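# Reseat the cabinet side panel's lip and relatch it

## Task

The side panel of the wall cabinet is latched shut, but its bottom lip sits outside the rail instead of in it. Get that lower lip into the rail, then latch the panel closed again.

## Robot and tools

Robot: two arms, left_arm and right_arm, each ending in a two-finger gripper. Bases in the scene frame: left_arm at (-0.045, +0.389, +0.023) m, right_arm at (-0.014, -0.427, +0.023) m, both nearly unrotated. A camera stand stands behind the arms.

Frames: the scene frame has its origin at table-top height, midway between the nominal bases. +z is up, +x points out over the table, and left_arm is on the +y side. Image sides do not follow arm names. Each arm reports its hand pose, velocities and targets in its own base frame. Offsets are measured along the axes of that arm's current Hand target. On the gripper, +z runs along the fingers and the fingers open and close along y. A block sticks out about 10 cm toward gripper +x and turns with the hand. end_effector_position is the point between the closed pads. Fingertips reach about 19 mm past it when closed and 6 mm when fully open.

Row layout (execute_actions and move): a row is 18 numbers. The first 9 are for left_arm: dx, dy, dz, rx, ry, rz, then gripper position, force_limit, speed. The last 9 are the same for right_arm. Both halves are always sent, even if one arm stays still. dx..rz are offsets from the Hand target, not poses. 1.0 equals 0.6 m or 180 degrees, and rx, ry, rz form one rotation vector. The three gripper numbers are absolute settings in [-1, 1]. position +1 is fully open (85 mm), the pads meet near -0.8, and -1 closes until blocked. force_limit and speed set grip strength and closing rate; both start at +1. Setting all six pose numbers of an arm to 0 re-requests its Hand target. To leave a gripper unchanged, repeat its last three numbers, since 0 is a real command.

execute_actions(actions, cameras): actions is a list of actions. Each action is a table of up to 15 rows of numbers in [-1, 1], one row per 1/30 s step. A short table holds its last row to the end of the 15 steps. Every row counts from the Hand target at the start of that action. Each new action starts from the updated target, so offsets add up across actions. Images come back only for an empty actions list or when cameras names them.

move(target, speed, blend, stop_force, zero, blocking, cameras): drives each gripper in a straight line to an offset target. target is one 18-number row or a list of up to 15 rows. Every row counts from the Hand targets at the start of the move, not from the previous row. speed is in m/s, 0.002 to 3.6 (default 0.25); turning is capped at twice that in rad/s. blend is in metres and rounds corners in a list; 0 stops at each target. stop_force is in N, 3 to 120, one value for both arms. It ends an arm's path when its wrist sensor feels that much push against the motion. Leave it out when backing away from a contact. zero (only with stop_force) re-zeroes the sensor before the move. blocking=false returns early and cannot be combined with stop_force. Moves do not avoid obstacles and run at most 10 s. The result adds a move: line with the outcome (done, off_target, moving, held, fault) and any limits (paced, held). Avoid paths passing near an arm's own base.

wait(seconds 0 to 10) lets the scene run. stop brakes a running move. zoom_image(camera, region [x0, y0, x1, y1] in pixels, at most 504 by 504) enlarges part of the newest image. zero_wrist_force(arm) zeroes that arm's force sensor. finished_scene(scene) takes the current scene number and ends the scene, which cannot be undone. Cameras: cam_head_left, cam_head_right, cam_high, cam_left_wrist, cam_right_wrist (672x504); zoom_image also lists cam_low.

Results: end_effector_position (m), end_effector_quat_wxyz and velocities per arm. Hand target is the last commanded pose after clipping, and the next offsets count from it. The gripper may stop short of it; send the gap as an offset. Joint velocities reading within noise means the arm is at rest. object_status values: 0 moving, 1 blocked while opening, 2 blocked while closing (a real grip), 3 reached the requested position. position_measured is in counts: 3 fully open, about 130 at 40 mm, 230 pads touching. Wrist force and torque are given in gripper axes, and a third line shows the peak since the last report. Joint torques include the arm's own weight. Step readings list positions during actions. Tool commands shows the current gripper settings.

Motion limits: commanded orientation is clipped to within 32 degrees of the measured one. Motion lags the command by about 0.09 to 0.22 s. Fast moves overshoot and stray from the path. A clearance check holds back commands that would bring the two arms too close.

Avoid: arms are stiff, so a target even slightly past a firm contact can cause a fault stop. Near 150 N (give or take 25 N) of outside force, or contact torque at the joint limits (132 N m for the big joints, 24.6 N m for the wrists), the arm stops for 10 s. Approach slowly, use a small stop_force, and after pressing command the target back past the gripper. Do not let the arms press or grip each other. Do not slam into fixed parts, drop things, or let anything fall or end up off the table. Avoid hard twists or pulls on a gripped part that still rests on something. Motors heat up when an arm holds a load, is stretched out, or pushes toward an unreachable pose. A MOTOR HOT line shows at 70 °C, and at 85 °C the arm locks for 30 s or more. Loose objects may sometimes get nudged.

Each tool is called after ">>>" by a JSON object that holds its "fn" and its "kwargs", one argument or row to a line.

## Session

>>> {"fn": "execute_actions", "kwargs": {
  "actions": []
}}

Scene clock: 0.00 s.
left_arm: end_effector_position=(+0.3739, -0.0168, +0.2562) position_measured=3 object_status=3 end_effector_quat_wxyz=(-0.564, +0.322, +0.732, -0.206) | right_arm: end_effector_position=(+0.9246, +0.0371, +0.1480) position_measured=3 object_status=3 end_effector_quat_wxyz=(-0.134, +0.937, +0.298, +0.125)
Joint positions: left_arm=[-0.269 -1.074 1.365 -0.579 -1.767 0.708] | right_arm=[3.24 -2.719 -0.342 -1.456 1.885 2.654]
Joint velocities: within noise
Joint torques (N m): no reading
Motor temperatures (°C): left_arm=[28 29 31 37 32 34] | right_arm=[26 26 26 27 28 31]
Wrist force (N): no reading
Wrist torque (N m): no reading
Wrist force, peak (N): no reading
Hand target: left_arm +0.3739, -0.0168, +0.2562; -0.564, +0.322, +0.732, -0.206 | right_arm +0.9246, +0.0371, +0.1480; -0.134, +0.937, +0.298, +0.125
Tool commands: left_gripper/position=+1.0 left_gripper/force_limit=+1.0 left_gripper/speed=+1.0 right_gripper/position=+1.0 right_gripper/force_limit=+1.0 right_gripper/speed=+1.0

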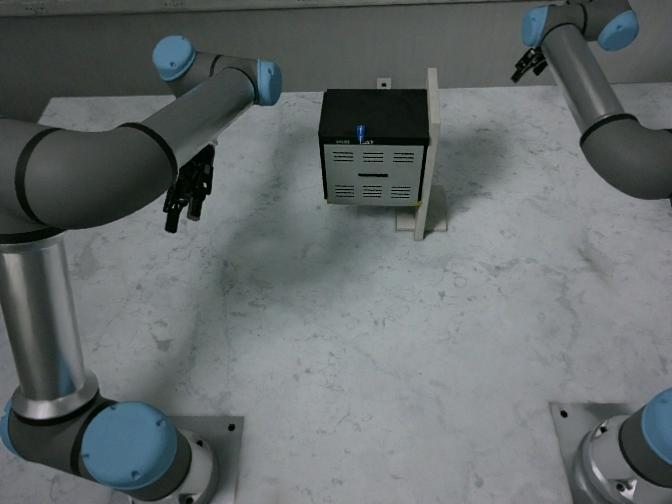

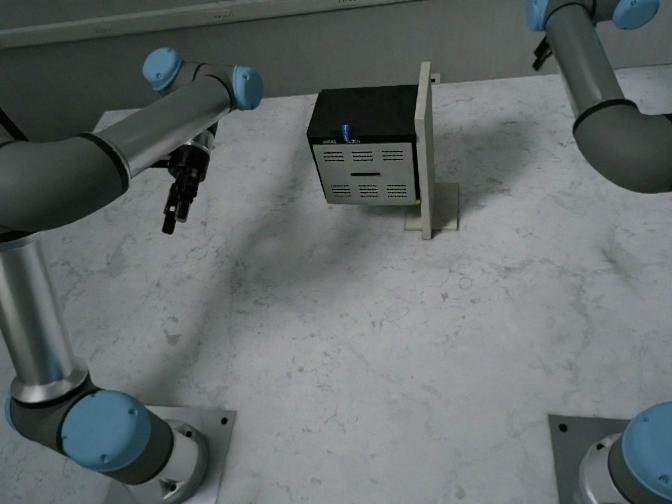

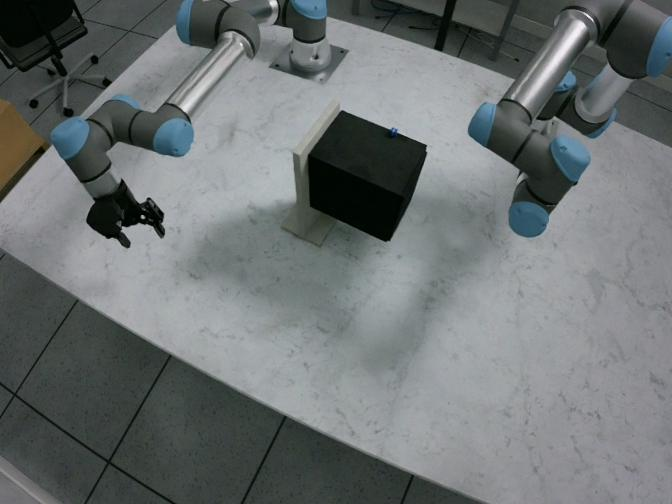

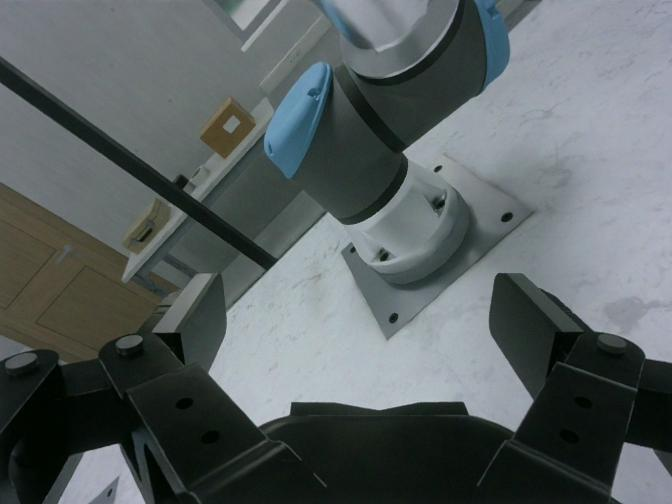

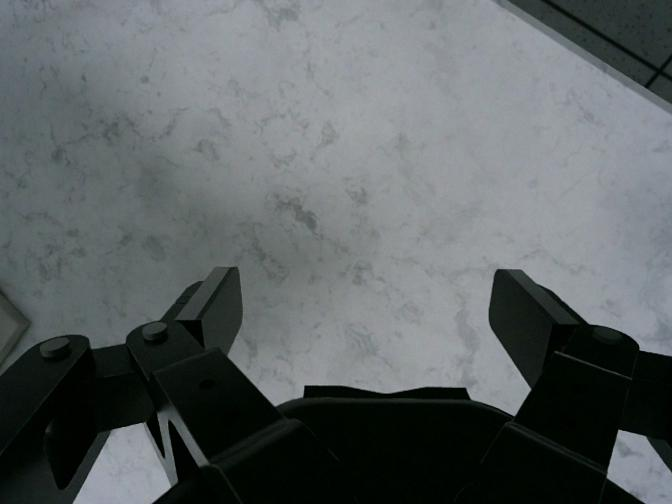

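>>> {"fn": "zoom_image", "kwargs": {
  "camera": "cam_head_left",
  "region": [290, 60, 470, 250]
}}

>>> {"fn": "zoom_image", "kwargs": {
  "camera": "cam_high",
  "region": [260, 80, 440, 250]
}}

Scaled by 2.653 from the camera's 672x504 image, which has a finer 960x720 frame.

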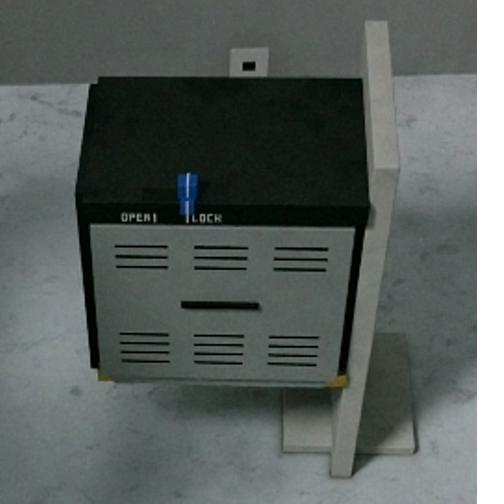

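Scaled by 2.800 from the camera's 672x504 image, which has a finer 960x720 frame.

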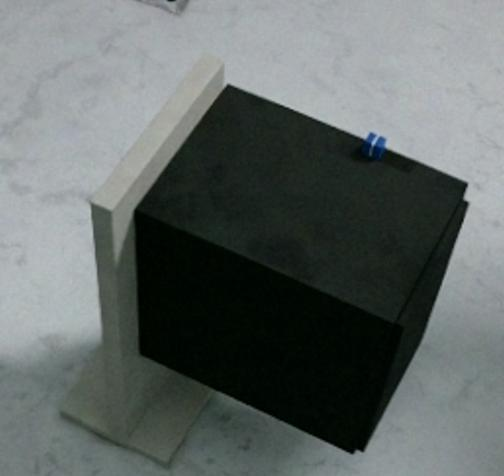

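>>> {"fn": "move", "kwargs": {
  "target": [
    [-0.0612,-0.1838,0.0233,-0.3025,-0.1165,0.1428,1,1,1,-0.0807,-0.1742,-0.4805,0.1057,-0.113,-0.792,0,0,0],
    [-0.412,-0.412,0.0238,-0.8715,0.3551,0.113,1,1,1,-0.2,-0.796,-0.5103,0.1057,-0.113,-0.792,0,0,0]
  ],
  "speed": 0.4,
  "blend": 0.05,
  "cameras": ["all"]
}}

>>> {"fn": "zoom_image", "kwargs": {
  "camera": "cam_left_wrist",
  "region": [180, 20, 540, 400]
}}

Scene clock: 10.13 s.
left_arm: end_effector_position=(+0.3398, -0.3649, +0.2456) position_measured=3 object_status=3 end_effector_quat_wxyz=(+0.000, +0.707, +0.000, +0.707) | right_arm: end_effector_position=(+0.4997, +0.2496, +0.4806) position_measured=129 object_status=3 end_effector_quat_wxyz=(-0.001, +0.000, +1.000, +0.000)
Joint positions: left_arm=[-1.712 -1.479 2.138 -0.665 -0.141 0.005] | right_arm=[3.845 -1.77 -0.955 -1.987 1.572 0.704]
Joint torques (N m): left_arm=[13.4 -30.58 -20.63 -0.8 2.64 1.57] | right_arm=[0.97 23.78 31.23 4.32 -2.07 -0.09]
Wrist force (N): left_arm=[-0.7 -0.2 -1.8] | right_arm=[-0.2 -0.4 0.1]
Wrist torque (N m): left_arm=[-0.09 0.15 -0.11] | right_arm=[-0.09 0.01 0.11]
Wrist force, peak (N): left_arm=[-1.8 -0.5 -2.3] | right_arm=[0.2 -1.8 -0.1]
Hand target: left_arm +0.3398, -0.3649, +0.2456; +0.000, +0.707, +0.000, +0.707 | right_arm +0.4997, +0.2496, +0.4805; -0.001, +0.000, +1.000, +0.000
Off the commanded pose: left_arm 0.000 m, 0 deg | right_arm 0.000 m, 0 deg.
elbow stopped short (right arm): the move would have taken joint 3 (elbow) straighter than the controller allows.
move: done

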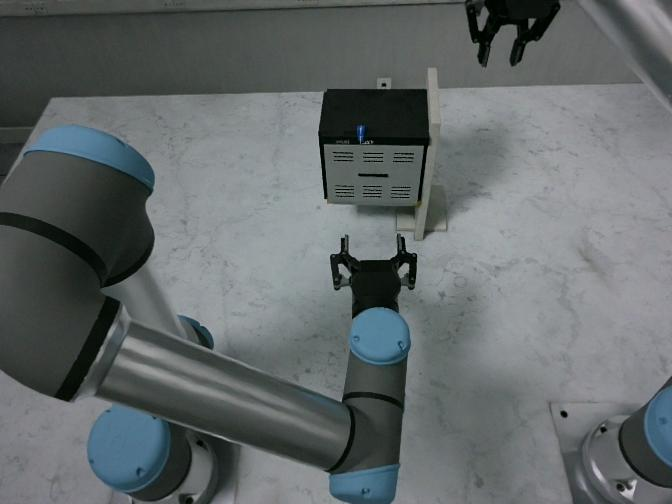

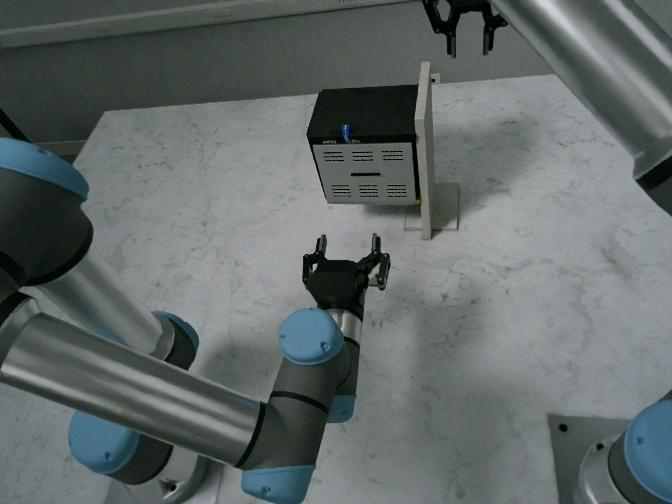

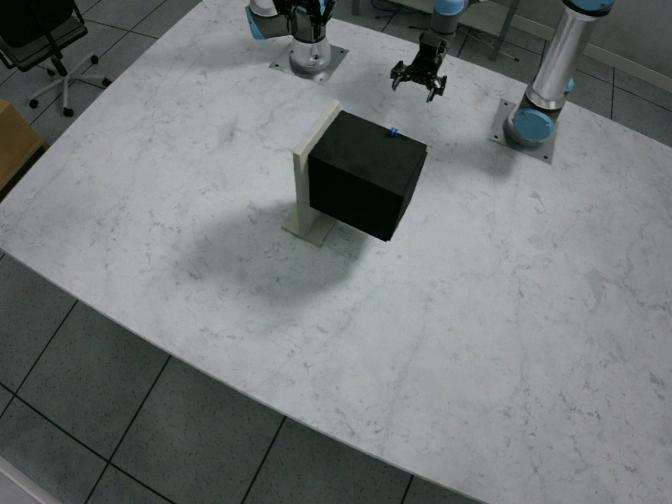

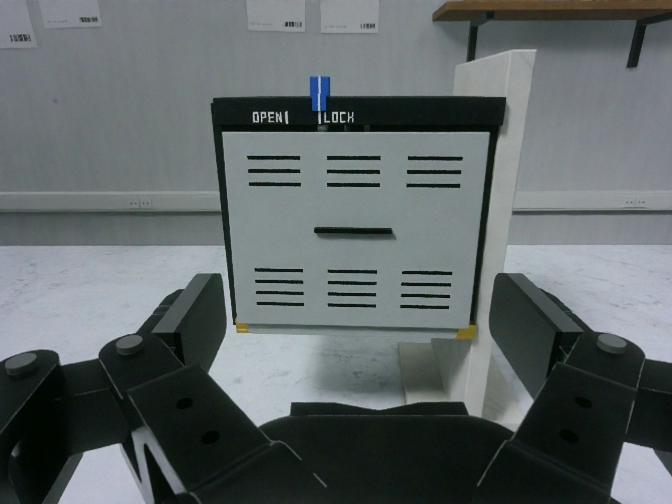

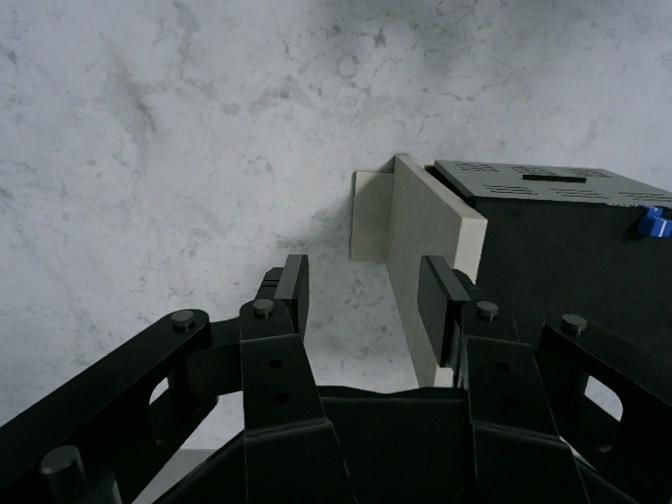

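Scaled by 1.326 from the camera's 672x504 image, which has a finer 960x720 frame.

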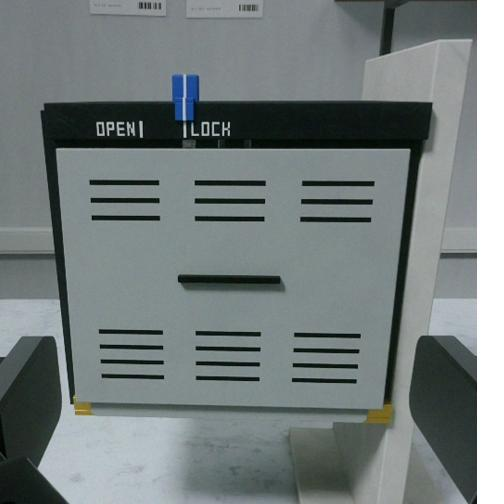

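>>> {"fn": "move", "kwargs": {
  "target": [-0.0577,0.0108,0.185,0,0,-0.5,0,0,0,-0.0355,0.3717,0.1008,0,0,0,0,0,0],
  "speed": 0.3,
  "cameras": ["cam_left_wrist","cam_right_wrist"]
}}

>>> {"fn": "zoom_image", "kwargs": {
  "camera": "cam_left_wrist",
  "region": [150, 0, 560, 300]
}}

>>> {"fn": "zoom_image", "kwargs": {
  "camera": "cam_right_wrist",
  "region": [100, 80, 560, 340]
}}

Scene clock: 15.97 s.
left_arm: end_effector_position=(+0.4508, -0.3715, +0.2109) position_measured=128 object_status=3 end_effector_quat_wxyz=(+0.500, +0.500, +0.500, +0.499) end_effector_velocity=(+0.000, -0.001, +0.000) end_effector_angular_velocity=(+0.000, -0.001, -0.001) | right_arm: end_effector_position=(+0.5209, +0.4727, +0.4203) position_measured=129 object_status=3 end_effector_quat_wxyz=(-0.001, +0.000, +1.000, +0.000)
Joint positions: left_arm=[-1.414 -1.317 2.052 -0.73 0.158 -1.577] | right_arm=[4.069 -2.15 -0.574 -1.988 1.572 0.927]
Joint velocities: left_arm=[-0.001 0 0 -0.006 0 0.005] | right_arm=[within noise]
Joint torques (N m): left_arm=[-12.91 -32.86 -14.41 -1.58 -1.93 1.85] | right_arm=[-9.83 43.03 12.5 4.25 0.02 -2.56]
Wrist force (N): left_arm=[1.1 -0.9 -4.5] | right_arm=[0.2 -0.5 0.0]
Wrist torque (N m): left_arm=[-0.19 -0.28 -0.15] | right_arm=[-0.12 -0.09 0.08]
Wrist force, peak (N): left_arm=[0.7 -1.0 -5.1] | right_arm=[0.1 -1.7 -0.4]
Hand target: left_arm +0.4508, -0.3714, +0.2109; +0.500, +0.500, +0.500, +0.499 | right_arm +0.5210, +0.4727, +0.4202; -0.001, +0.000, +1.000, +0.000
Off the commanded pose: left_arm 0.000 m, 0 deg | right_arm 0.000 m, 0 deg.
move: done
Images, in order (width x height): cam_left_wrist 672x504, cam_right_wrist 672x504.

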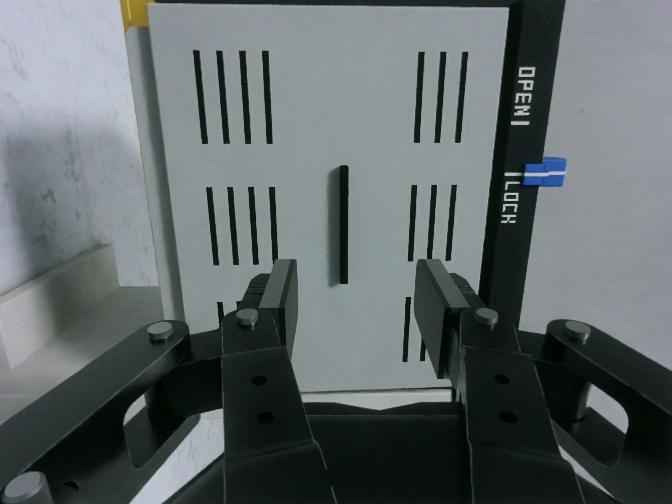

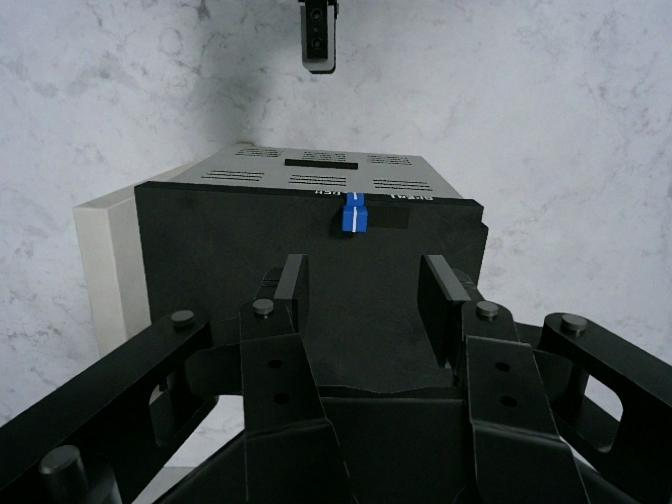

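Scaled by 1.229 from the camera's 672x504 image, which has a finer 960x720 frame.

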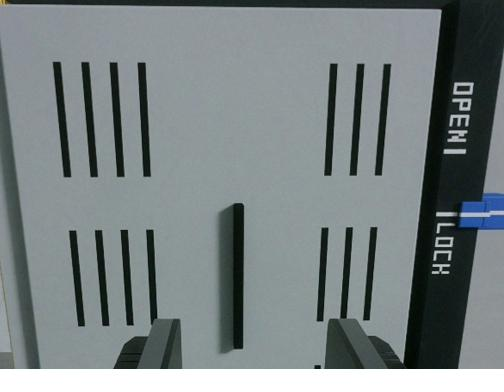

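Scaled by 1.096 from the camera's 672x504 image, which has a finer 960x720 frame.

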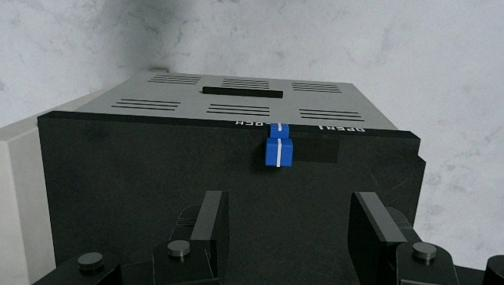

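>>> {"fn": "move", "kwargs": {
  "target": [-0.002,-0.0043,0.0983,0,-0.0144,0,-0.45,-0.5,0,-0.005,0,0.1522,0,0,0.0144,0,0,0],
  "speed": 0.1,
  "stop_force": 12
}}

>>> {"fn": "move", "kwargs": {
  "target": [0,0,0.02,0,0,0,-0.45,-0.5,0,0,0,0,0,0,0,0,0,0],
  "speed": 0.004,
  "stop_force": 5,
  "cameras": ["cam_left_wrist","cam_right_wrist"]
}}

>>> {"fn": "zoom_image", "kwargs": {
  "camera": "cam_right_wrist",
  "region": [220, 120, 500, 310]
}}

Scene clock: 19.57 s.
left_arm: end_effector_position=(+0.5098, -0.3727, +0.2083) position_measured=186 object_status=3 end_effector_quat_wxyz=(+0.511, +0.511, +0.489, +0.488) | right_arm: end_effector_position=(+0.5239, +0.4728, +0.3289) position_measured=129 object_status=3 end_effector_quat_wxyz=(-0.001, +0.023, +1.000, +0.000)
Joint positions: left_arm=[-1.267 -1.268 1.993 -0.722 0.35 -1.574] | right_arm=[4.065 -2.073 -0.939 -1.701 1.572 0.969]
Joint torques (N m): left_arm=[-12.19 -41.01 -3.98 -1.88 2.47 -1.87] | right_arm=[8.58 37.77 11.87 4.22 -2.21 -2.53]
Wrist force (N): left_arm=[1.0 -0.9 -4.6] | right_arm=[0.0 -0.9 -0.3]
Wrist torque (N m): left_arm=[-0.19 -0.26 -0.19] | right_arm=[-0.19 -0.04 0.06]
Wrist force, peak (N): left_arm=[1.5 -1.0 -5.4] | right_arm=[0.2 -0.4 -1.8]
Hand target: left_arm +0.5098, -0.3727, +0.2083; +0.511, +0.511, +0.489, +0.488 | right_arm +0.5239, +0.4728, +0.3289; -0.001, +0.023, +1.000, +0.000
Off the commanded pose: left_arm 0.000 m, 0 deg | right_arm 0.000 m, 0 deg.
move: done

Scene clock: 22.90 s.
left_arm: end_effector_position=(+0.5189, -0.3731, +0.2083) position_measured=186 object_status=3 end_effector_quat_wxyz=(+0.511, +0.511, +0.489, +0.488) | right_arm: end_effector_position=(+0.5239, +0.4728, +0.3289) position_measured=129 object_status=3 end_effector_quat_wxyz=(-0.001, +0.023, +1.000, +0.000)
Joint positions: left_arm=[-1.246 -1.257 1.976 -0.718 0.37 -1.574] | right_arm=[4.065 -2.073 -0.939 -1.701 1.572 0.969]
Joint torques (N m): left_arm=[-10.69 -41.21 -3.83 -2.02 -3.31 1.25] | right_arm=[8.45 37.88 11.15 4.38 -2.01 -2.21]
Wrist force (N): left_arm=[1.0 0.4 -7.5] | right_arm=[-0.4 -0.6 0.0]
Wrist torque (N m): left_arm=[-0.11 -0.31 -0.20] | right_arm=[-0.12 0.02 0.06]
Wrist force, peak (N): left_arm=[2.0 2.0 -14.2] | right_arm=[-0.2 -1.1 -0.3]
Hand target: left_arm +0.5189, -0.3731, +0.2083; +0.511, +0.511, +0.489, +0.488 (not the last commanded pose) | right_arm +0.5239, +0.4728, +0.3289; -0.001, +0.023, +1.000, +0.000
Off the commanded pose: left_arm 0.003 m, 0 deg | right_arm 0.000 m, 0 deg.
move: contact (left_arm)
Images, in order (width x height): cam_left_wrist 672x504, cam_right_wrist 672x504.

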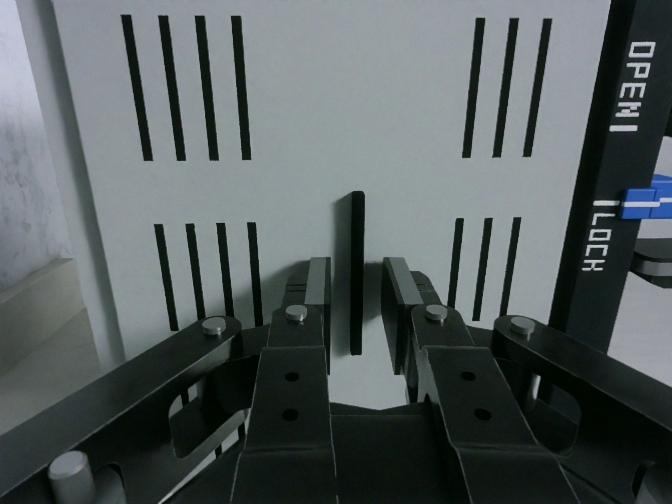

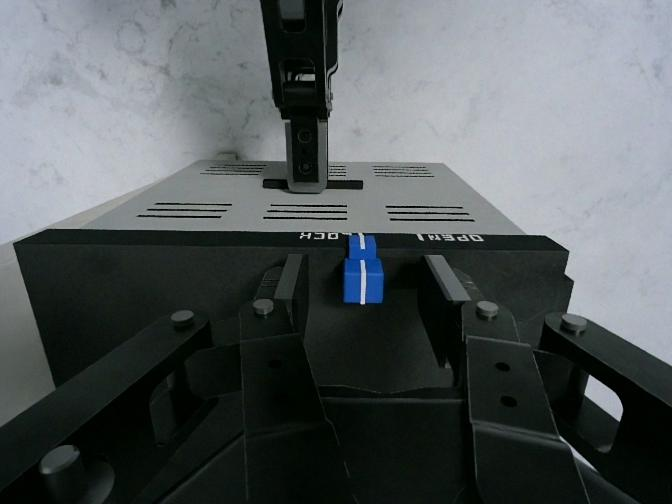

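Scaled by 1.800 from the camera's 672x504 image, which has a finer 960x720 frame.

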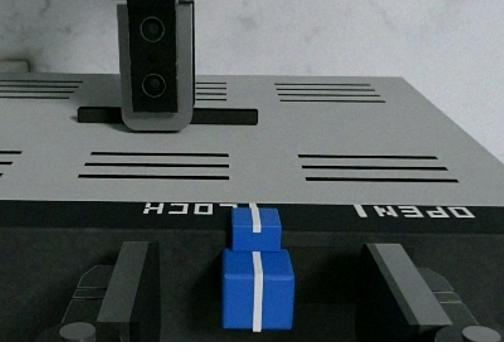

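>>> {"fn": "move", "kwargs": {
  "target": [0,0,-0.0023,0,0,0,-0.45,-0.5,0,0,0,0,0,0,0,0,0,0],
  "speed": 0.02
}}

>>> {"fn": "execute_actions", "kwargs": {
  "actions": [
    [[0,0,0,0,0,0,-1,0,-1,0,0,0,0,0,0,-1,-1,-1]],
    [[0,0,0,0,0,0,-1,0,-1,0,0,0,0,0,0,-1,-1,-1]],
    [[0,0,0,0,0,0,-1,0,-1,0,0,0,0,0,0,-1,-1,-1]]
  ],
  "cameras": ["cam_left_wrist","cam_right_wrist"]
}}

Scene clock: 24.07 s.
left_arm: end_effector_position=(+0.5175, -0.3730, +0.2083) position_measured=186 object_status=3 end_effector_quat_wxyz=(+0.511, +0.511, +0.489, +0.488) | right_arm: end_effector_position=(+0.5239, +0.4728, +0.3289) position_measured=129 object_status=3 end_effector_quat_wxyz=(-0.001, +0.023, +1.000, +0.000)
Joint positions: left_arm=[-1.249 -1.258 1.979 -0.718 0.367 -1.574] | right_arm=[4.065 -2.073 -0.939 -1.701 1.572 0.969]
Joint torques (N m): left_arm=[-5.87 -37.67 -7.66 -1.89 -2.56 0] | right_arm=[8.07 37.31 10.71 4.17 -2.06 -2.18]
Wrist force (N): left_arm=[1.2 -0.7 -4.7] | right_arm=[-0.4 -0.8 0.0]
Wrist torque (N m): left_arm=[-0.17 -0.30 -0.19] | right_arm=[-0.17 0.02 0.06]
Wrist force, peak (N): left_arm=[1.0 0.2 -7.7] | right_arm=[0.0 -1.1 -0.1]
Hand target: left_arm +0.5175, -0.3730, +0.2083; +0.511, +0.511, +0.489, +0.488 | right_arm +0.5239, +0.4728, +0.3289; -0.001, +0.023, +1.000, +0.000
Off the commanded pose: left_arm 0.000 m, 0 deg | right_arm 0.000 m, 0 deg.
move: done

Scene clock: 25.77 s.
left_arm: end_effector_position=(+0.5175, -0.3730, +0.2083) position_measured=225 object_status=2 end_effector_quat_wxyz=(+0.511, +0.511, +0.489, +0.488) | right_arm: end_effector_position=(+0.5239, +0.4728, +0.3289) position_measured=196 object_status=2 end_effector_quat_wxyz=(-0.001, +0.023, +1.000, +0.000)
Joint positions: left_arm=[-1.249 -1.258 1.979 -0.718 0.367 -1.574] | right_arm=[4.065 -2.073 -0.939 -1.701 1.572 0.969]
Joint torques (N m): left_arm=[10.25 -20.5 -29.34 1.5 2.5 -1.76] | right_arm=[8.91 37.47 11.34 4.2 0.77 -1.99]
Wrist force (N): left_arm=[6.4 11.5 -13.4] | right_arm=[2.7 -8.8 -7.1]
Wrist torque (N m): left_arm=[-0.29 -0.34 -0.22] | right_arm=[-0.06 -0.13 0.10]
Wrist force, peak (N): left_arm=[6.4 11.5 -13.4] | right_arm=[2.6 -9.1 -7.4]
Hand target: left_arm +0.5175, -0.3730, +0.2083; +0.511, +0.511, +0.489, +0.488 | right_arm +0.5239, +0.4728, +0.3289; -0.001, +0.023, +1.000, +0.000
Off the commanded pose: left_arm 0.000 m, 0 deg | right_arm 0.000 m, 0 deg.
Step readings (end_effector_position of left_arm | right_arm):
0: (+0.5175, -0.3730, +0.2083) | (+0.5239, +0.4728, +0.3289)
1: (+0.5175, -0.3730, +0.2083) | (+0.5239, +0.4728, +0.3289)
2: (+0.5175, -0.3730, +0.2083) | (+0.5239, +0.4728, +0.3289)
4: (+0.5175, -0.3730, +0.2083) | (+0.5239, +0.4728, +0.3289)
8: (+0.5175, -0.3730, +0.2083) | (+0.5239, +0.4728, +0.3289)
15: (+0.5175, -0.3730, +0.2083) | (+0.5239, +0.4728, +0.3289)
16: (+0.5175, -0.3730, +0.2083) | (+0.5239, +0.4728, +0.3289)
17: (+0.5175, -0.3730, +0.2083) | (+0.5239, +0.4728, +0.3289)
19: (+0.5175, -0.3730, +0.2083) | (+0.5239, +0.4728, +0.3289)
23: (+0.5175, -0.3730, +0.2083) | (+0.5239, +0.4728, +0.3289)
30: (+0.5175, -0.3730, +0.2083) | (+0.5239, +0.4728, +0.3289)
31: (+0.5175, -0.3730, +0.2083) | (+0.5239, +0.4728, +0.3289)
32: (+0.5175, -0.3730, +0.2083) | (+0.5239, +0.4728, +0.3289)
34: (+0.5175, -0.3730, +0.2083) | (+0.5239, +0.4728, +0.3289)
38: (+0.5175, -0.3730, +0.2083) | (+0.5239, +0.4728, +0.3289)
45: (+0.5175, -0.3730, +0.2083) | (+0.5239, +0.4728, +0.3289)
Images, in order (width x height): cam_left_wrist 672x504, cam_right_wrist 672x504.

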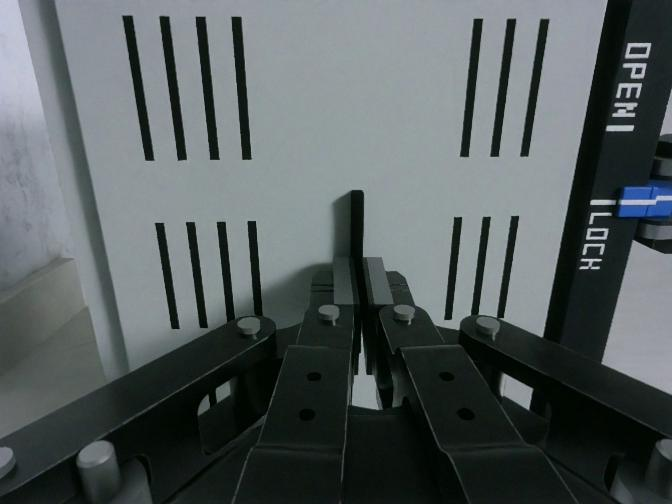

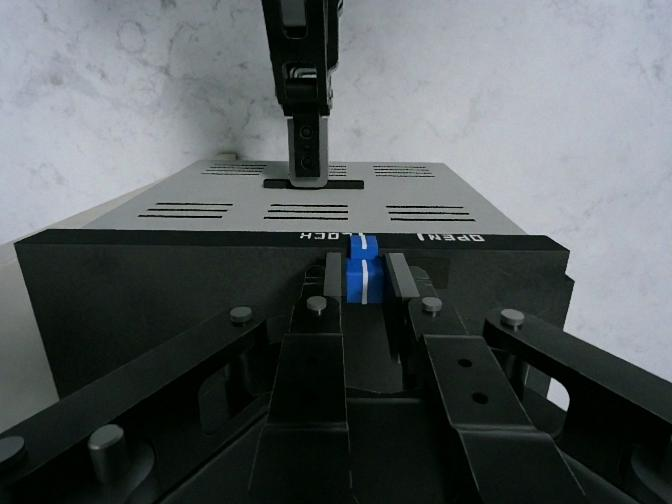

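>>> {"fn": "move", "kwargs": {
  "target": [0,0,0,0,0,0,-1,0,-1,0,0.042,0,0,0,0,-1,-1,-1],
  "speed": 0.02,
  "stop_force": 15
}}

>>> {"fn": "move", "kwargs": {
  "target": [0,0,-0.015,0,0,0,-1,0,-1,0,-0.001,0,0,0,0,-1,-1,-1],
  "speed": 0.012,
  "stop_force": 10,
  "cameras": ["cam_left_wrist","cam_right_wrist"]
}}

Scene clock: 28.27 s.
left_arm: end_effector_position=(+0.5175, -0.3730, +0.2083) position_measured=225 object_status=2 end_effector_quat_wxyz=(+0.511, +0.511, +0.489, +0.488) | right_arm: end_effector_position=(+0.5250, +0.4974, +0.3289) position_measured=196 object_status=2 end_effector_quat_wxyz=(-0.001, +0.023, +1.000, +0.000)
Joint positions: left_arm=[-1.249 -1.258 1.979 -0.718 0.367 -1.574] | right_arm=[4.085 -2.126 -0.857 -1.73 1.572 0.989]
Joint torques (N m): left_arm=[10.05 -44.1 -29.7 -2.44 2.3 -1.64] | right_arm=[-0.06 38.17 10.33 7.65 4.69 -2.53]
Wrist force (N): left_arm=[0.7 -5.9 -7.8] | right_arm=[2.6 -22.9 -9.4]
Wrist torque (N m): left_arm=[-0.14 -0.23 -0.20] | right_arm=[0.03 -0.14 0.10]
Wrist force, peak (N): left_arm=[8.1 12.1 -13.5] | right_arm=[4.0 -30.8 -10.1]
Hand target: left_arm +0.5175, -0.3730, +0.2083; +0.511, +0.511, +0.489, +0.488 | right_arm +0.5250, +0.4973, +0.3289; -0.001, +0.023, +1.000, +0.000 (not the last commanded pose)
Off the commanded pose: left_arm 0.000 m, 0 deg | right_arm 0.001 m, 0 deg.
move: contact (right_arm)

Scene clock: 30.10 s.
left_arm: end_effector_position=(+0.5085, -0.3726, +0.2083) position_measured=225 object_status=2 end_effector_quat_wxyz=(+0.511, +0.511, +0.489, +0.488) | right_arm: end_effector_position=(+0.5249, +0.4968, +0.3289) position_measured=196 object_status=2 end_effector_quat_wxyz=(-0.001, +0.023, +1.000, +0.000)
Joint positions: left_arm=[-1.269 -1.269 1.995 -0.723 0.347 -1.574] | right_arm=[4.084 -2.125 -0.859 -1.73 1.572 0.988]
Joint torques (N m): left_arm=[12.63 -27.16 -33.55 0.41 2.77 0.76] | right_arm=[1.48 35.54 29.94 4.37 3.38 -1.32]
Wrist force (N): left_arm=[0.9 -4.9 -4.7] | right_arm=[0.9 -12.5 -9.3]
Wrist torque (N m): left_arm=[-0.14 -0.23 -0.19] | right_arm=[-0.05 -0.09 0.16]
Wrist force, peak (N): left_arm=[0.8 -5.9 -7.9] | right_arm=[2.6 -23.0 -9.6]
Hand target: left_arm +0.5085, -0.3726, +0.2083; +0.511, +0.511, +0.489, +0.488 | right_arm +0.5249, +0.4968, +0.3289; -0.001, +0.023, +1.000, +0.000
Off the commanded pose: left_arm 0.000 m, 0 deg | right_arm 0.000 m, 0 deg.
move: contact (right_arm)
Images, in order (width x height): cam_left_wrist 672x504, cam_right_wrist 672x504.

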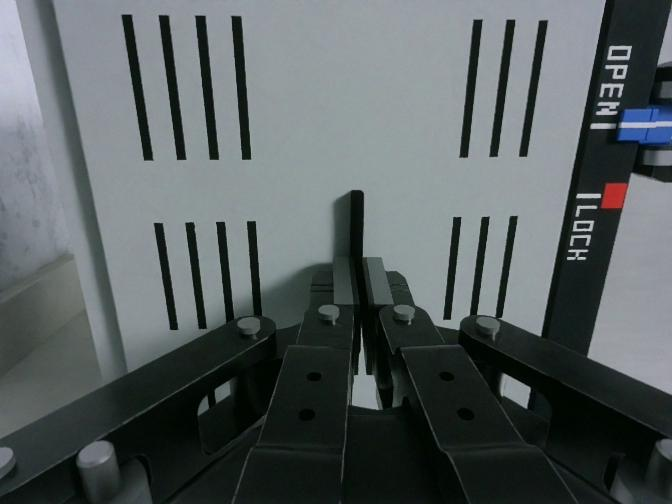

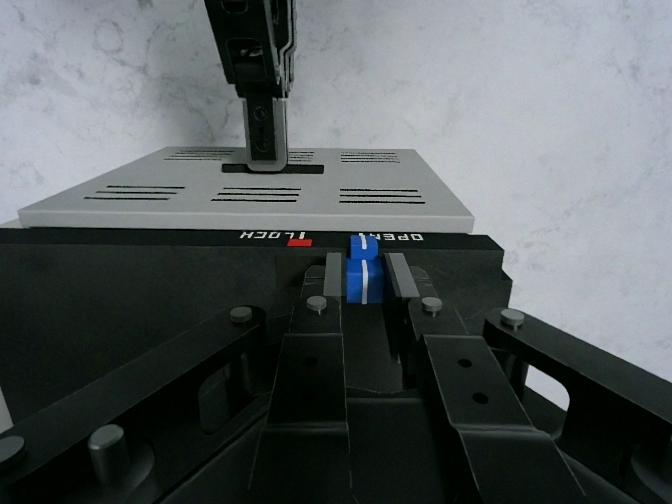

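>>> {"fn": "move", "kwargs": {
  "target": [
    [0,0,-0.035,0,0,0,-1,0,-1,0,0,0,0,0,0,0,-0.5,-1]
  ],
  "speed": 0.05
}}

>>> {"fn": "move", "kwargs": {
  "target": [0,0,0,0,0,0,-1,0,-1,0,0,-0.12,0,0,0,0,-0.5,-1],
  "speed": 0.15,
  "cameras": ["cam_right_wrist"]
}}

>>> {"fn": "zoom_image", "kwargs": {
  "camera": "cam_right_wrist",
  "region": [80, 100, 280, 240]
}}

>>> {"fn": "zoom_image", "kwargs": {
  "camera": "cam_right_wrist",
  "region": [250, 100, 450, 240]
}}

Scene clock: 33.00 s.
left_arm: end_effector_position=(+0.4875, -0.3717, +0.2083) position_measured=225 object_status=2 end_effector_quat_wxyz=(+0.511, +0.511, +0.489, +0.488) | right_arm: end_effector_position=(+0.5249, +0.4968, +0.3289) position_measured=128 object_status=0 end_effector_quat_wxyz=(-0.001, +0.023, +1.000, +0.000)
Joint positions: left_arm=[-1.318 -1.295 2.031 -0.733 0.299 -1.574] | right_arm=[4.084 -2.125 -0.859 -1.73 1.572 0.988]
Joint torques (N m): left_arm=[12.64 -25.62 -33.83 0.91 2.64 1.65] | right_arm=[7.94 52.01 31.82 3.84 -2.04 2.03]
Wrist force (N): left_arm=[0.8 -5.1 -4.5] | right_arm=[-0.4 -1.6 0.0]
Wrist torque (N m): left_arm=[-0.17 -0.22 -0.13] | right_arm=[-0.30 -0.01 0.12]
Wrist force, peak (N): left_arm=[0.9 -5.1 -5.4] | right_arm=[1.0 -12.7 -9.7]
Hand target: left_arm +0.4875, -0.3717, +0.2083; +0.511, +0.511, +0.489, +0.488 | right_arm +0.5249, +0.4968, +0.3289; -0.001, +0.023, +1.000, +0.000
Off the commanded pose: left_arm 0.000 m, 0 deg | right_arm 0.000 m, 0 deg.
move: done

Scene clock: 34.00 s.
left_arm: end_effector_position=(+0.4875, -0.3717, +0.2083) position_measured=225 object_status=2 end_effector_quat_wxyz=(+0.511, +0.511, +0.489, +0.488) | right_arm: end_effector_position=(+0.5250, +0.4968, +0.4008) position_measured=128 object_status=3 end_effector_quat_wxyz=(-0.001, +0.023, +1.000, +0.000)
Joint positions: left_arm=[-1.318 -1.295 2.031 -0.733 0.299 -1.574] | right_arm=[4.084 -2.196 -0.551 -1.966 1.572 0.988]
Joint torques (N m): left_arm=[12.79 -24.98 -33.15 0.94 2.79 1.53] | right_arm=[-9.23 49.29 32.44 1.54 2.13 -2.53]
Wrist force (N): left_arm=[0.9 -5.0 -4.5] | right_arm=[-0.4 -1.5 -0.1]
Wrist torque (N m): left_arm=[-0.16 -0.23 -0.13] | right_arm=[-0.26 -0.01 0.12]
Wrist force, peak (N): left_arm=[0.7 -5.2 -4.8] | right_arm=[0.0 -1.7 -1.9]
Hand target: left_arm +0.4875, -0.3717, +0.2083; +0.511, +0.511, +0.489, +0.488 | right_arm +0.5250, +0.4967, +0.4009; -0.001, +0.023, +1.000, +0.000
Off the commanded pose: left_arm 0.000 m, 0 deg | right_arm 0.000 m, 0 deg.
move: done
Images, in order (width x height): cam_right_wrist 672x504.

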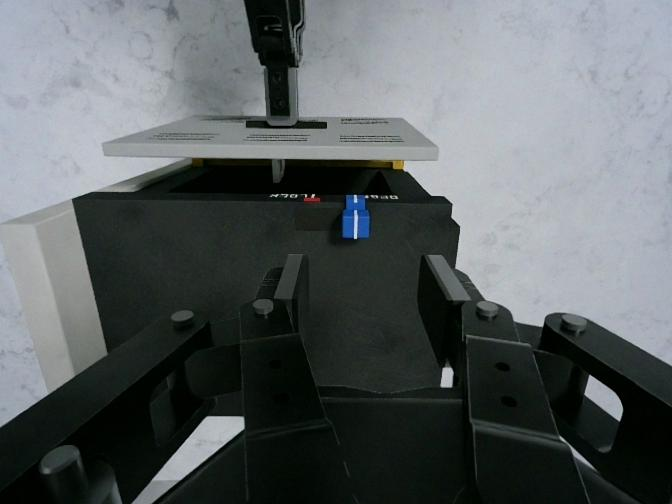

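Scaled by 2.520 from the camera's 672x504 image, which has a finer 960x720 frame.

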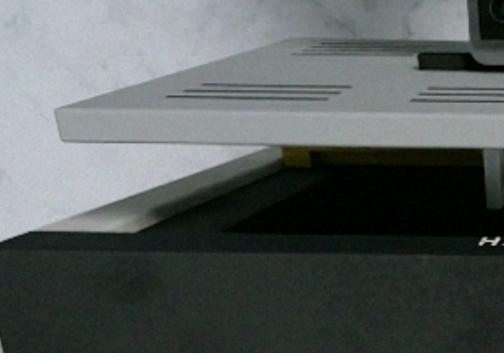

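Scaled by 2.520 from the camera's 672x504 image, which has a finer 960x720 frame.

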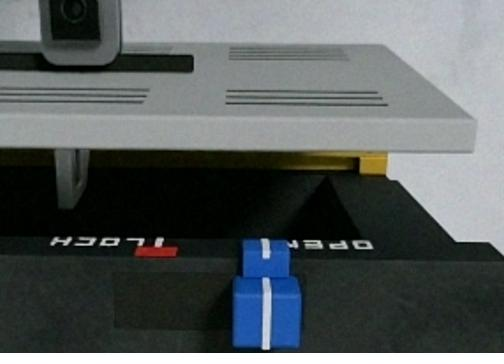

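>>> {"fn": "move", "kwargs": {
  "target": [
    [0,0.0095,0,-0.0789,0,0,-1,0,-1,0,0,0,0,0,0,0,-0.5,-1],
    [0,0.0095,0.0328,-0.0789,0,0,-1,0,-1,0,0,0,0,0,0,0,-0.5,-1]
  ],
  "speed": 0.06,
  "stop_force": 6,
  "cameras": ["cam_right_wrist","cam_head_left","cam_left_wrist"]
}}

>>> {"fn": "zoom_image", "kwargs": {
  "camera": "cam_head_left",
  "region": [300, 110, 460, 250]
}}

Scene clock: 39.83 s.
left_arm: end_effector_position=(+0.5072, -0.3725, +0.2140) position_measured=225 object_status=2 end_effector_quat_wxyz=(+0.571, +0.444, +0.425, +0.545) | right_arm: end_effector_position=(+0.5250, +0.4967, +0.4009) position_measured=128 object_status=3 end_effector_quat_wxyz=(-0.001, +0.023, +1.000, +0.000)
Joint positions: left_arm=[-1.255 -1.209 2.199 -1.609 0.435 -0.997] | right_arm=[4.084 -2.196 -0.551 -1.966 1.572 0.988]
Joint torques (N m): left_arm=[-11.8 -42.25 -2.28 -1.28 -1.35 -1.73] | right_arm=[-9.35 48.14 31.42 1.32 2.13 -2.5]
Wrist force (N): left_arm=[1.4 -4.2 -6.0] | right_arm=[-0.2 -1.6 -0.1]
Wrist torque (N m): left_arm=[-0.04 -0.28 -0.21] | right_arm=[-0.26 -0.04 0.13]
Wrist force, peak (N): left_arm=[1.7 -4.0 -6.7] | right_arm=[0.1 -2.1 -0.1]
Hand target: left_arm +0.5072, -0.3726, +0.2140; +0.571, +0.444, +0.425, +0.545 | right_arm +0.5250, +0.4967, +0.4009; -0.001, +0.023, +1.000, +0.000
Off the commanded pose: left_arm 0.000 m, 0 deg | right_arm 0.000 m, 0 deg.
move: done
Images, in order (width x height): cam_head_left 672x504, cam_left_wrist 672x504, cam_right_wrist 672x504.

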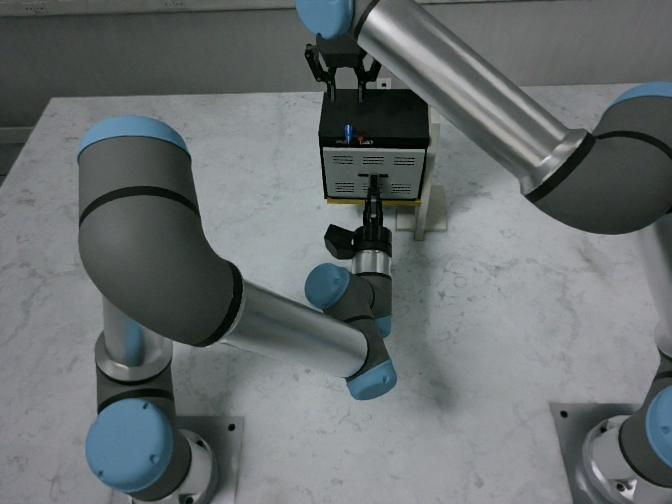

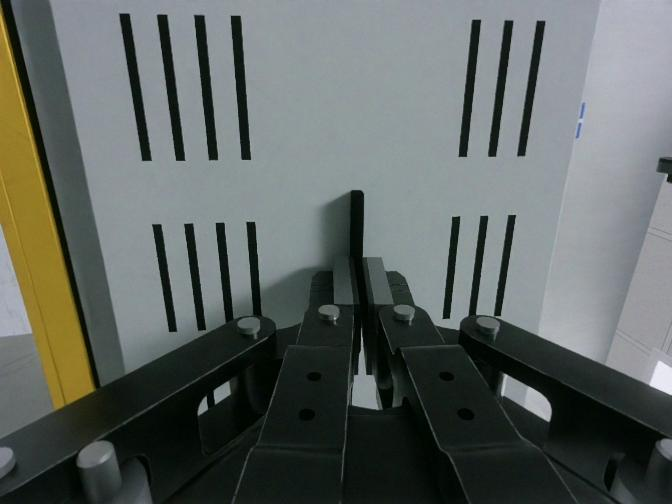

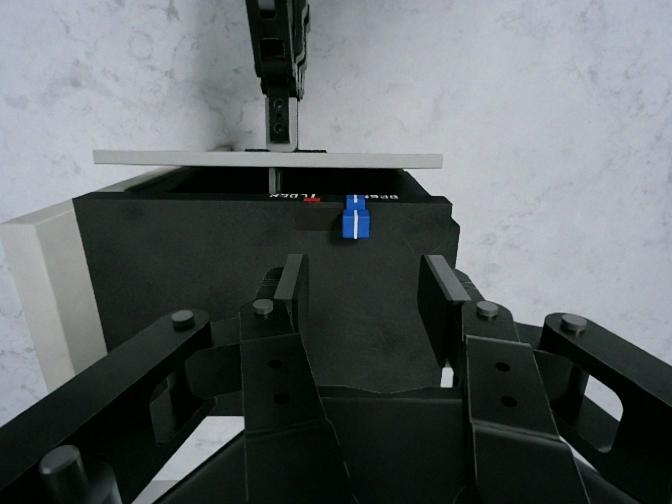

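Scaled by 3.150 from the camera's 672x504 image, which has a finer 960x720 frame.

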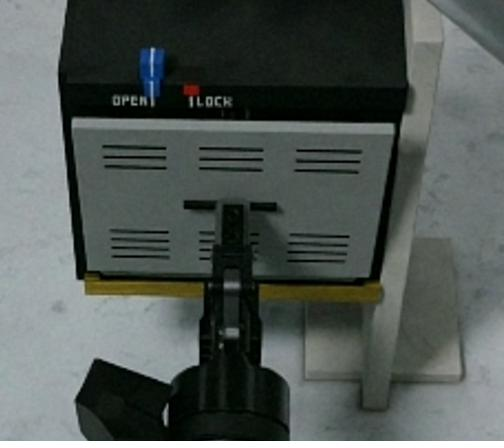

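>>> {"fn": "move", "kwargs": {
  "target": [0,-0.0323,-0.0082,0,0,0,-1,0,-1,0,0,0,0,0,0,0,-0.5,-1],
  "speed": 0.006,
  "stop_force": 5,
  "cameras": ["cam_right_wrist","cam_left_wrist"]
}}

>>> {"fn": "zoom_image", "kwargs": {
  "camera": "cam_left_wrist",
  "region": [0, 0, 170, 400]
}}

Scene clock: 42.80 s.
left_arm: end_effector_position=(+0.5072, -0.3725, +0.2034) position_measured=225 object_status=2 end_effector_quat_wxyz=(+0.571, +0.444, +0.425, +0.545) | right_arm: end_effector_position=(+0.5250, +0.4967, +0.4009) position_measured=128 object_status=3 end_effector_quat_wxyz=(-0.001, +0.023, +1.000, +0.000)
Joint positions: left_arm=[-1.255 -1.183 2.204 -1.64 0.435 -0.997] | right_arm=[4.084 -2.196 -0.551 -1.966 1.572 0.988]
Joint torques (N m): left_arm=[-11.78 -39.86 -15.59 -0.38 -1.41 0.83] | right_arm=[-8.98 44.8 30.12 1.36 1.97 -2.51]
Wrist force (N): left_arm=[2.8 1.5 -5.9] | right_arm=[-0.4 -1.5 0.0]
Wrist torque (N m): left_arm=[-0.15 -0.31 -0.25] | right_arm=[-0.26 -0.01 0.12]
Wrist force, peak (N): left_arm=[6.8 8.1 -5.9] | right_arm=[-0.6 -1.9 0.0]
Hand target: left_arm +0.5072, -0.3726, +0.2035; +0.571, +0.444, +0.425, +0.545 (not the last commanded pose) | right_arm +0.5250, +0.4967, +0.4009; -0.001, +0.023, +1.000, +0.000
Off the commanded pose: left_arm 0.009 m, 0 deg | right_arm 0.000 m, 0 deg.
move: contact (left_arm)
Images, in order (width x height): cam_left_wrist 672x504, cam_right_wrist 672x504.

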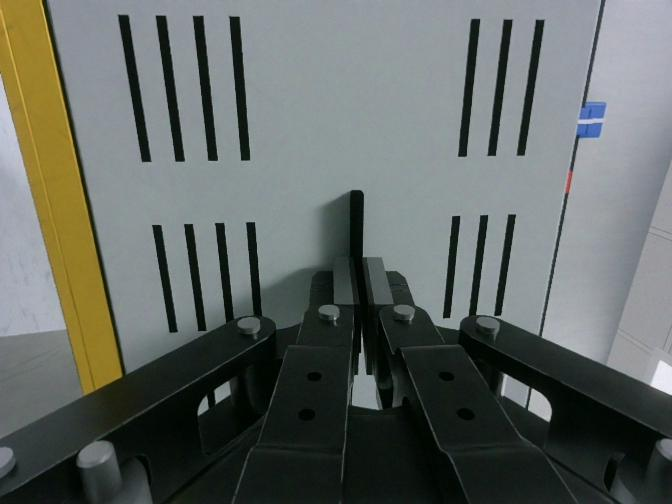

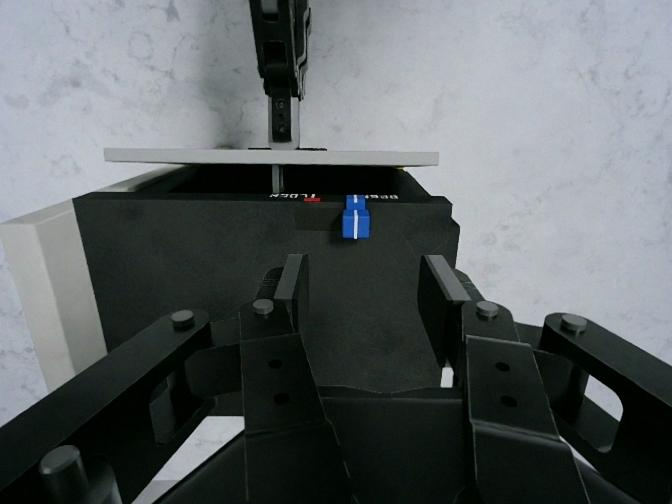

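Scaled by 1.260 from the camera's 672x504 image, which has a finer 960x720 frame.

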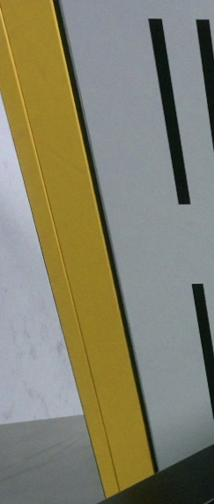

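>>> {"fn": "move", "kwargs": {
  "target": [
    [0,0.003,0.0128,0.0278,0,0,-1,0,-1,0,0,0,0,0,0,0,-0.5,-1],
    [0,0.004,0.0255,0.0556,0,0,-1,0,-1,0,0,0,0,0,0,0,-0.5,-1]
  ],
  "speed": 0.022,
  "stop_force": 10,
  "cameras": ["cam_right_wrist","cam_left_wrist"]
}}

>>> {"fn": "zoom_image", "kwargs": {
  "camera": "cam_right_wrist",
  "region": [250, 100, 450, 240]
}}

Scene clock: 48.73 s.
left_arm: end_effector_position=(+0.5214, -0.3732, +0.2096) position_measured=225 object_status=2 end_effector_quat_wxyz=(+0.530, +0.492, +0.471, +0.506) | right_arm: end_effector_position=(+0.5250, +0.4967, +0.4009) position_measured=128 object_status=3 end_effector_quat_wxyz=(-0.001, +0.023, +1.000, +0.000)
Joint positions: left_arm=[-1.239 -1.255 2.042 -0.981 0.383 -1.391] | right_arm=[4.084 -2.196 -0.551 -1.966 1.572 0.988]
Joint torques (N m): left_arm=[-5.89 -36.27 -4.48 -0.36 -0.25 1.08] | right_arm=[-8.8 42.85 27.31 1.39 2.04 -2.36]
Wrist force (N): left_arm=[1.1 -4.7 -5.1] | right_arm=[-0.3 -1.7 -0.1]
Wrist torque (N m): left_arm=[-0.12 -0.26 -0.17] | right_arm=[-0.28 -0.01 0.13]
Wrist force, peak (N): left_arm=[4.2 1.3 -6.0] | right_arm=[-0.3 -2.2 0.1]
Hand target: left_arm +0.5214, -0.3732, +0.2095; +0.530, +0.492, +0.471, +0.506 | right_arm +0.5250, +0.4967, +0.4009; -0.001, +0.023, +1.000, +0.000
Off the commanded pose: left_arm 0.000 m, 0 deg | right_arm 0.000 m, 0 deg.
move: done
Images, in order (width x height): cam_left_wrist 672x504, cam_right_wrist 672x504.

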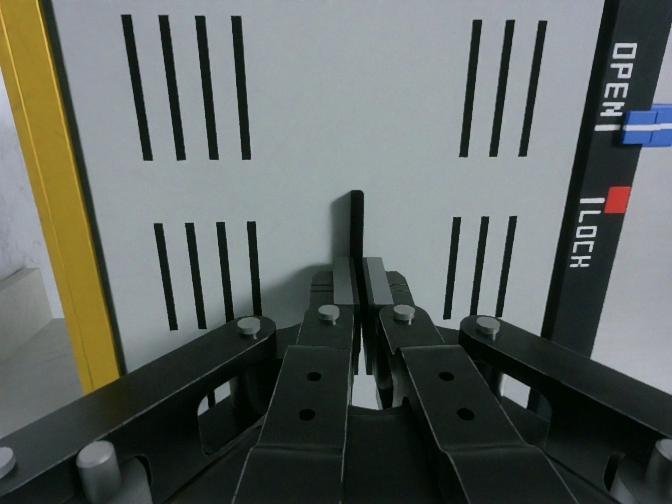

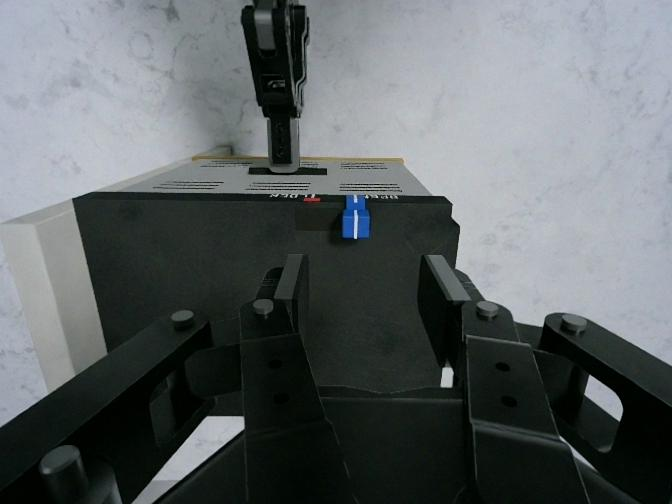

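Scaled by 2.520 from the camera's 672x504 image, which has a finer 960x720 frame.

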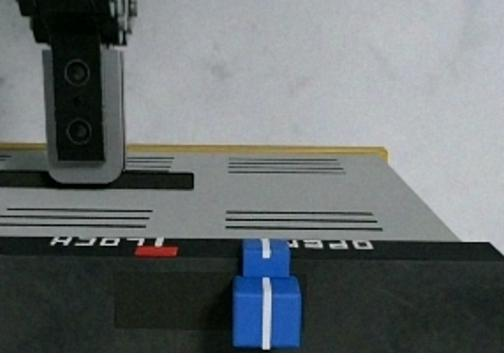

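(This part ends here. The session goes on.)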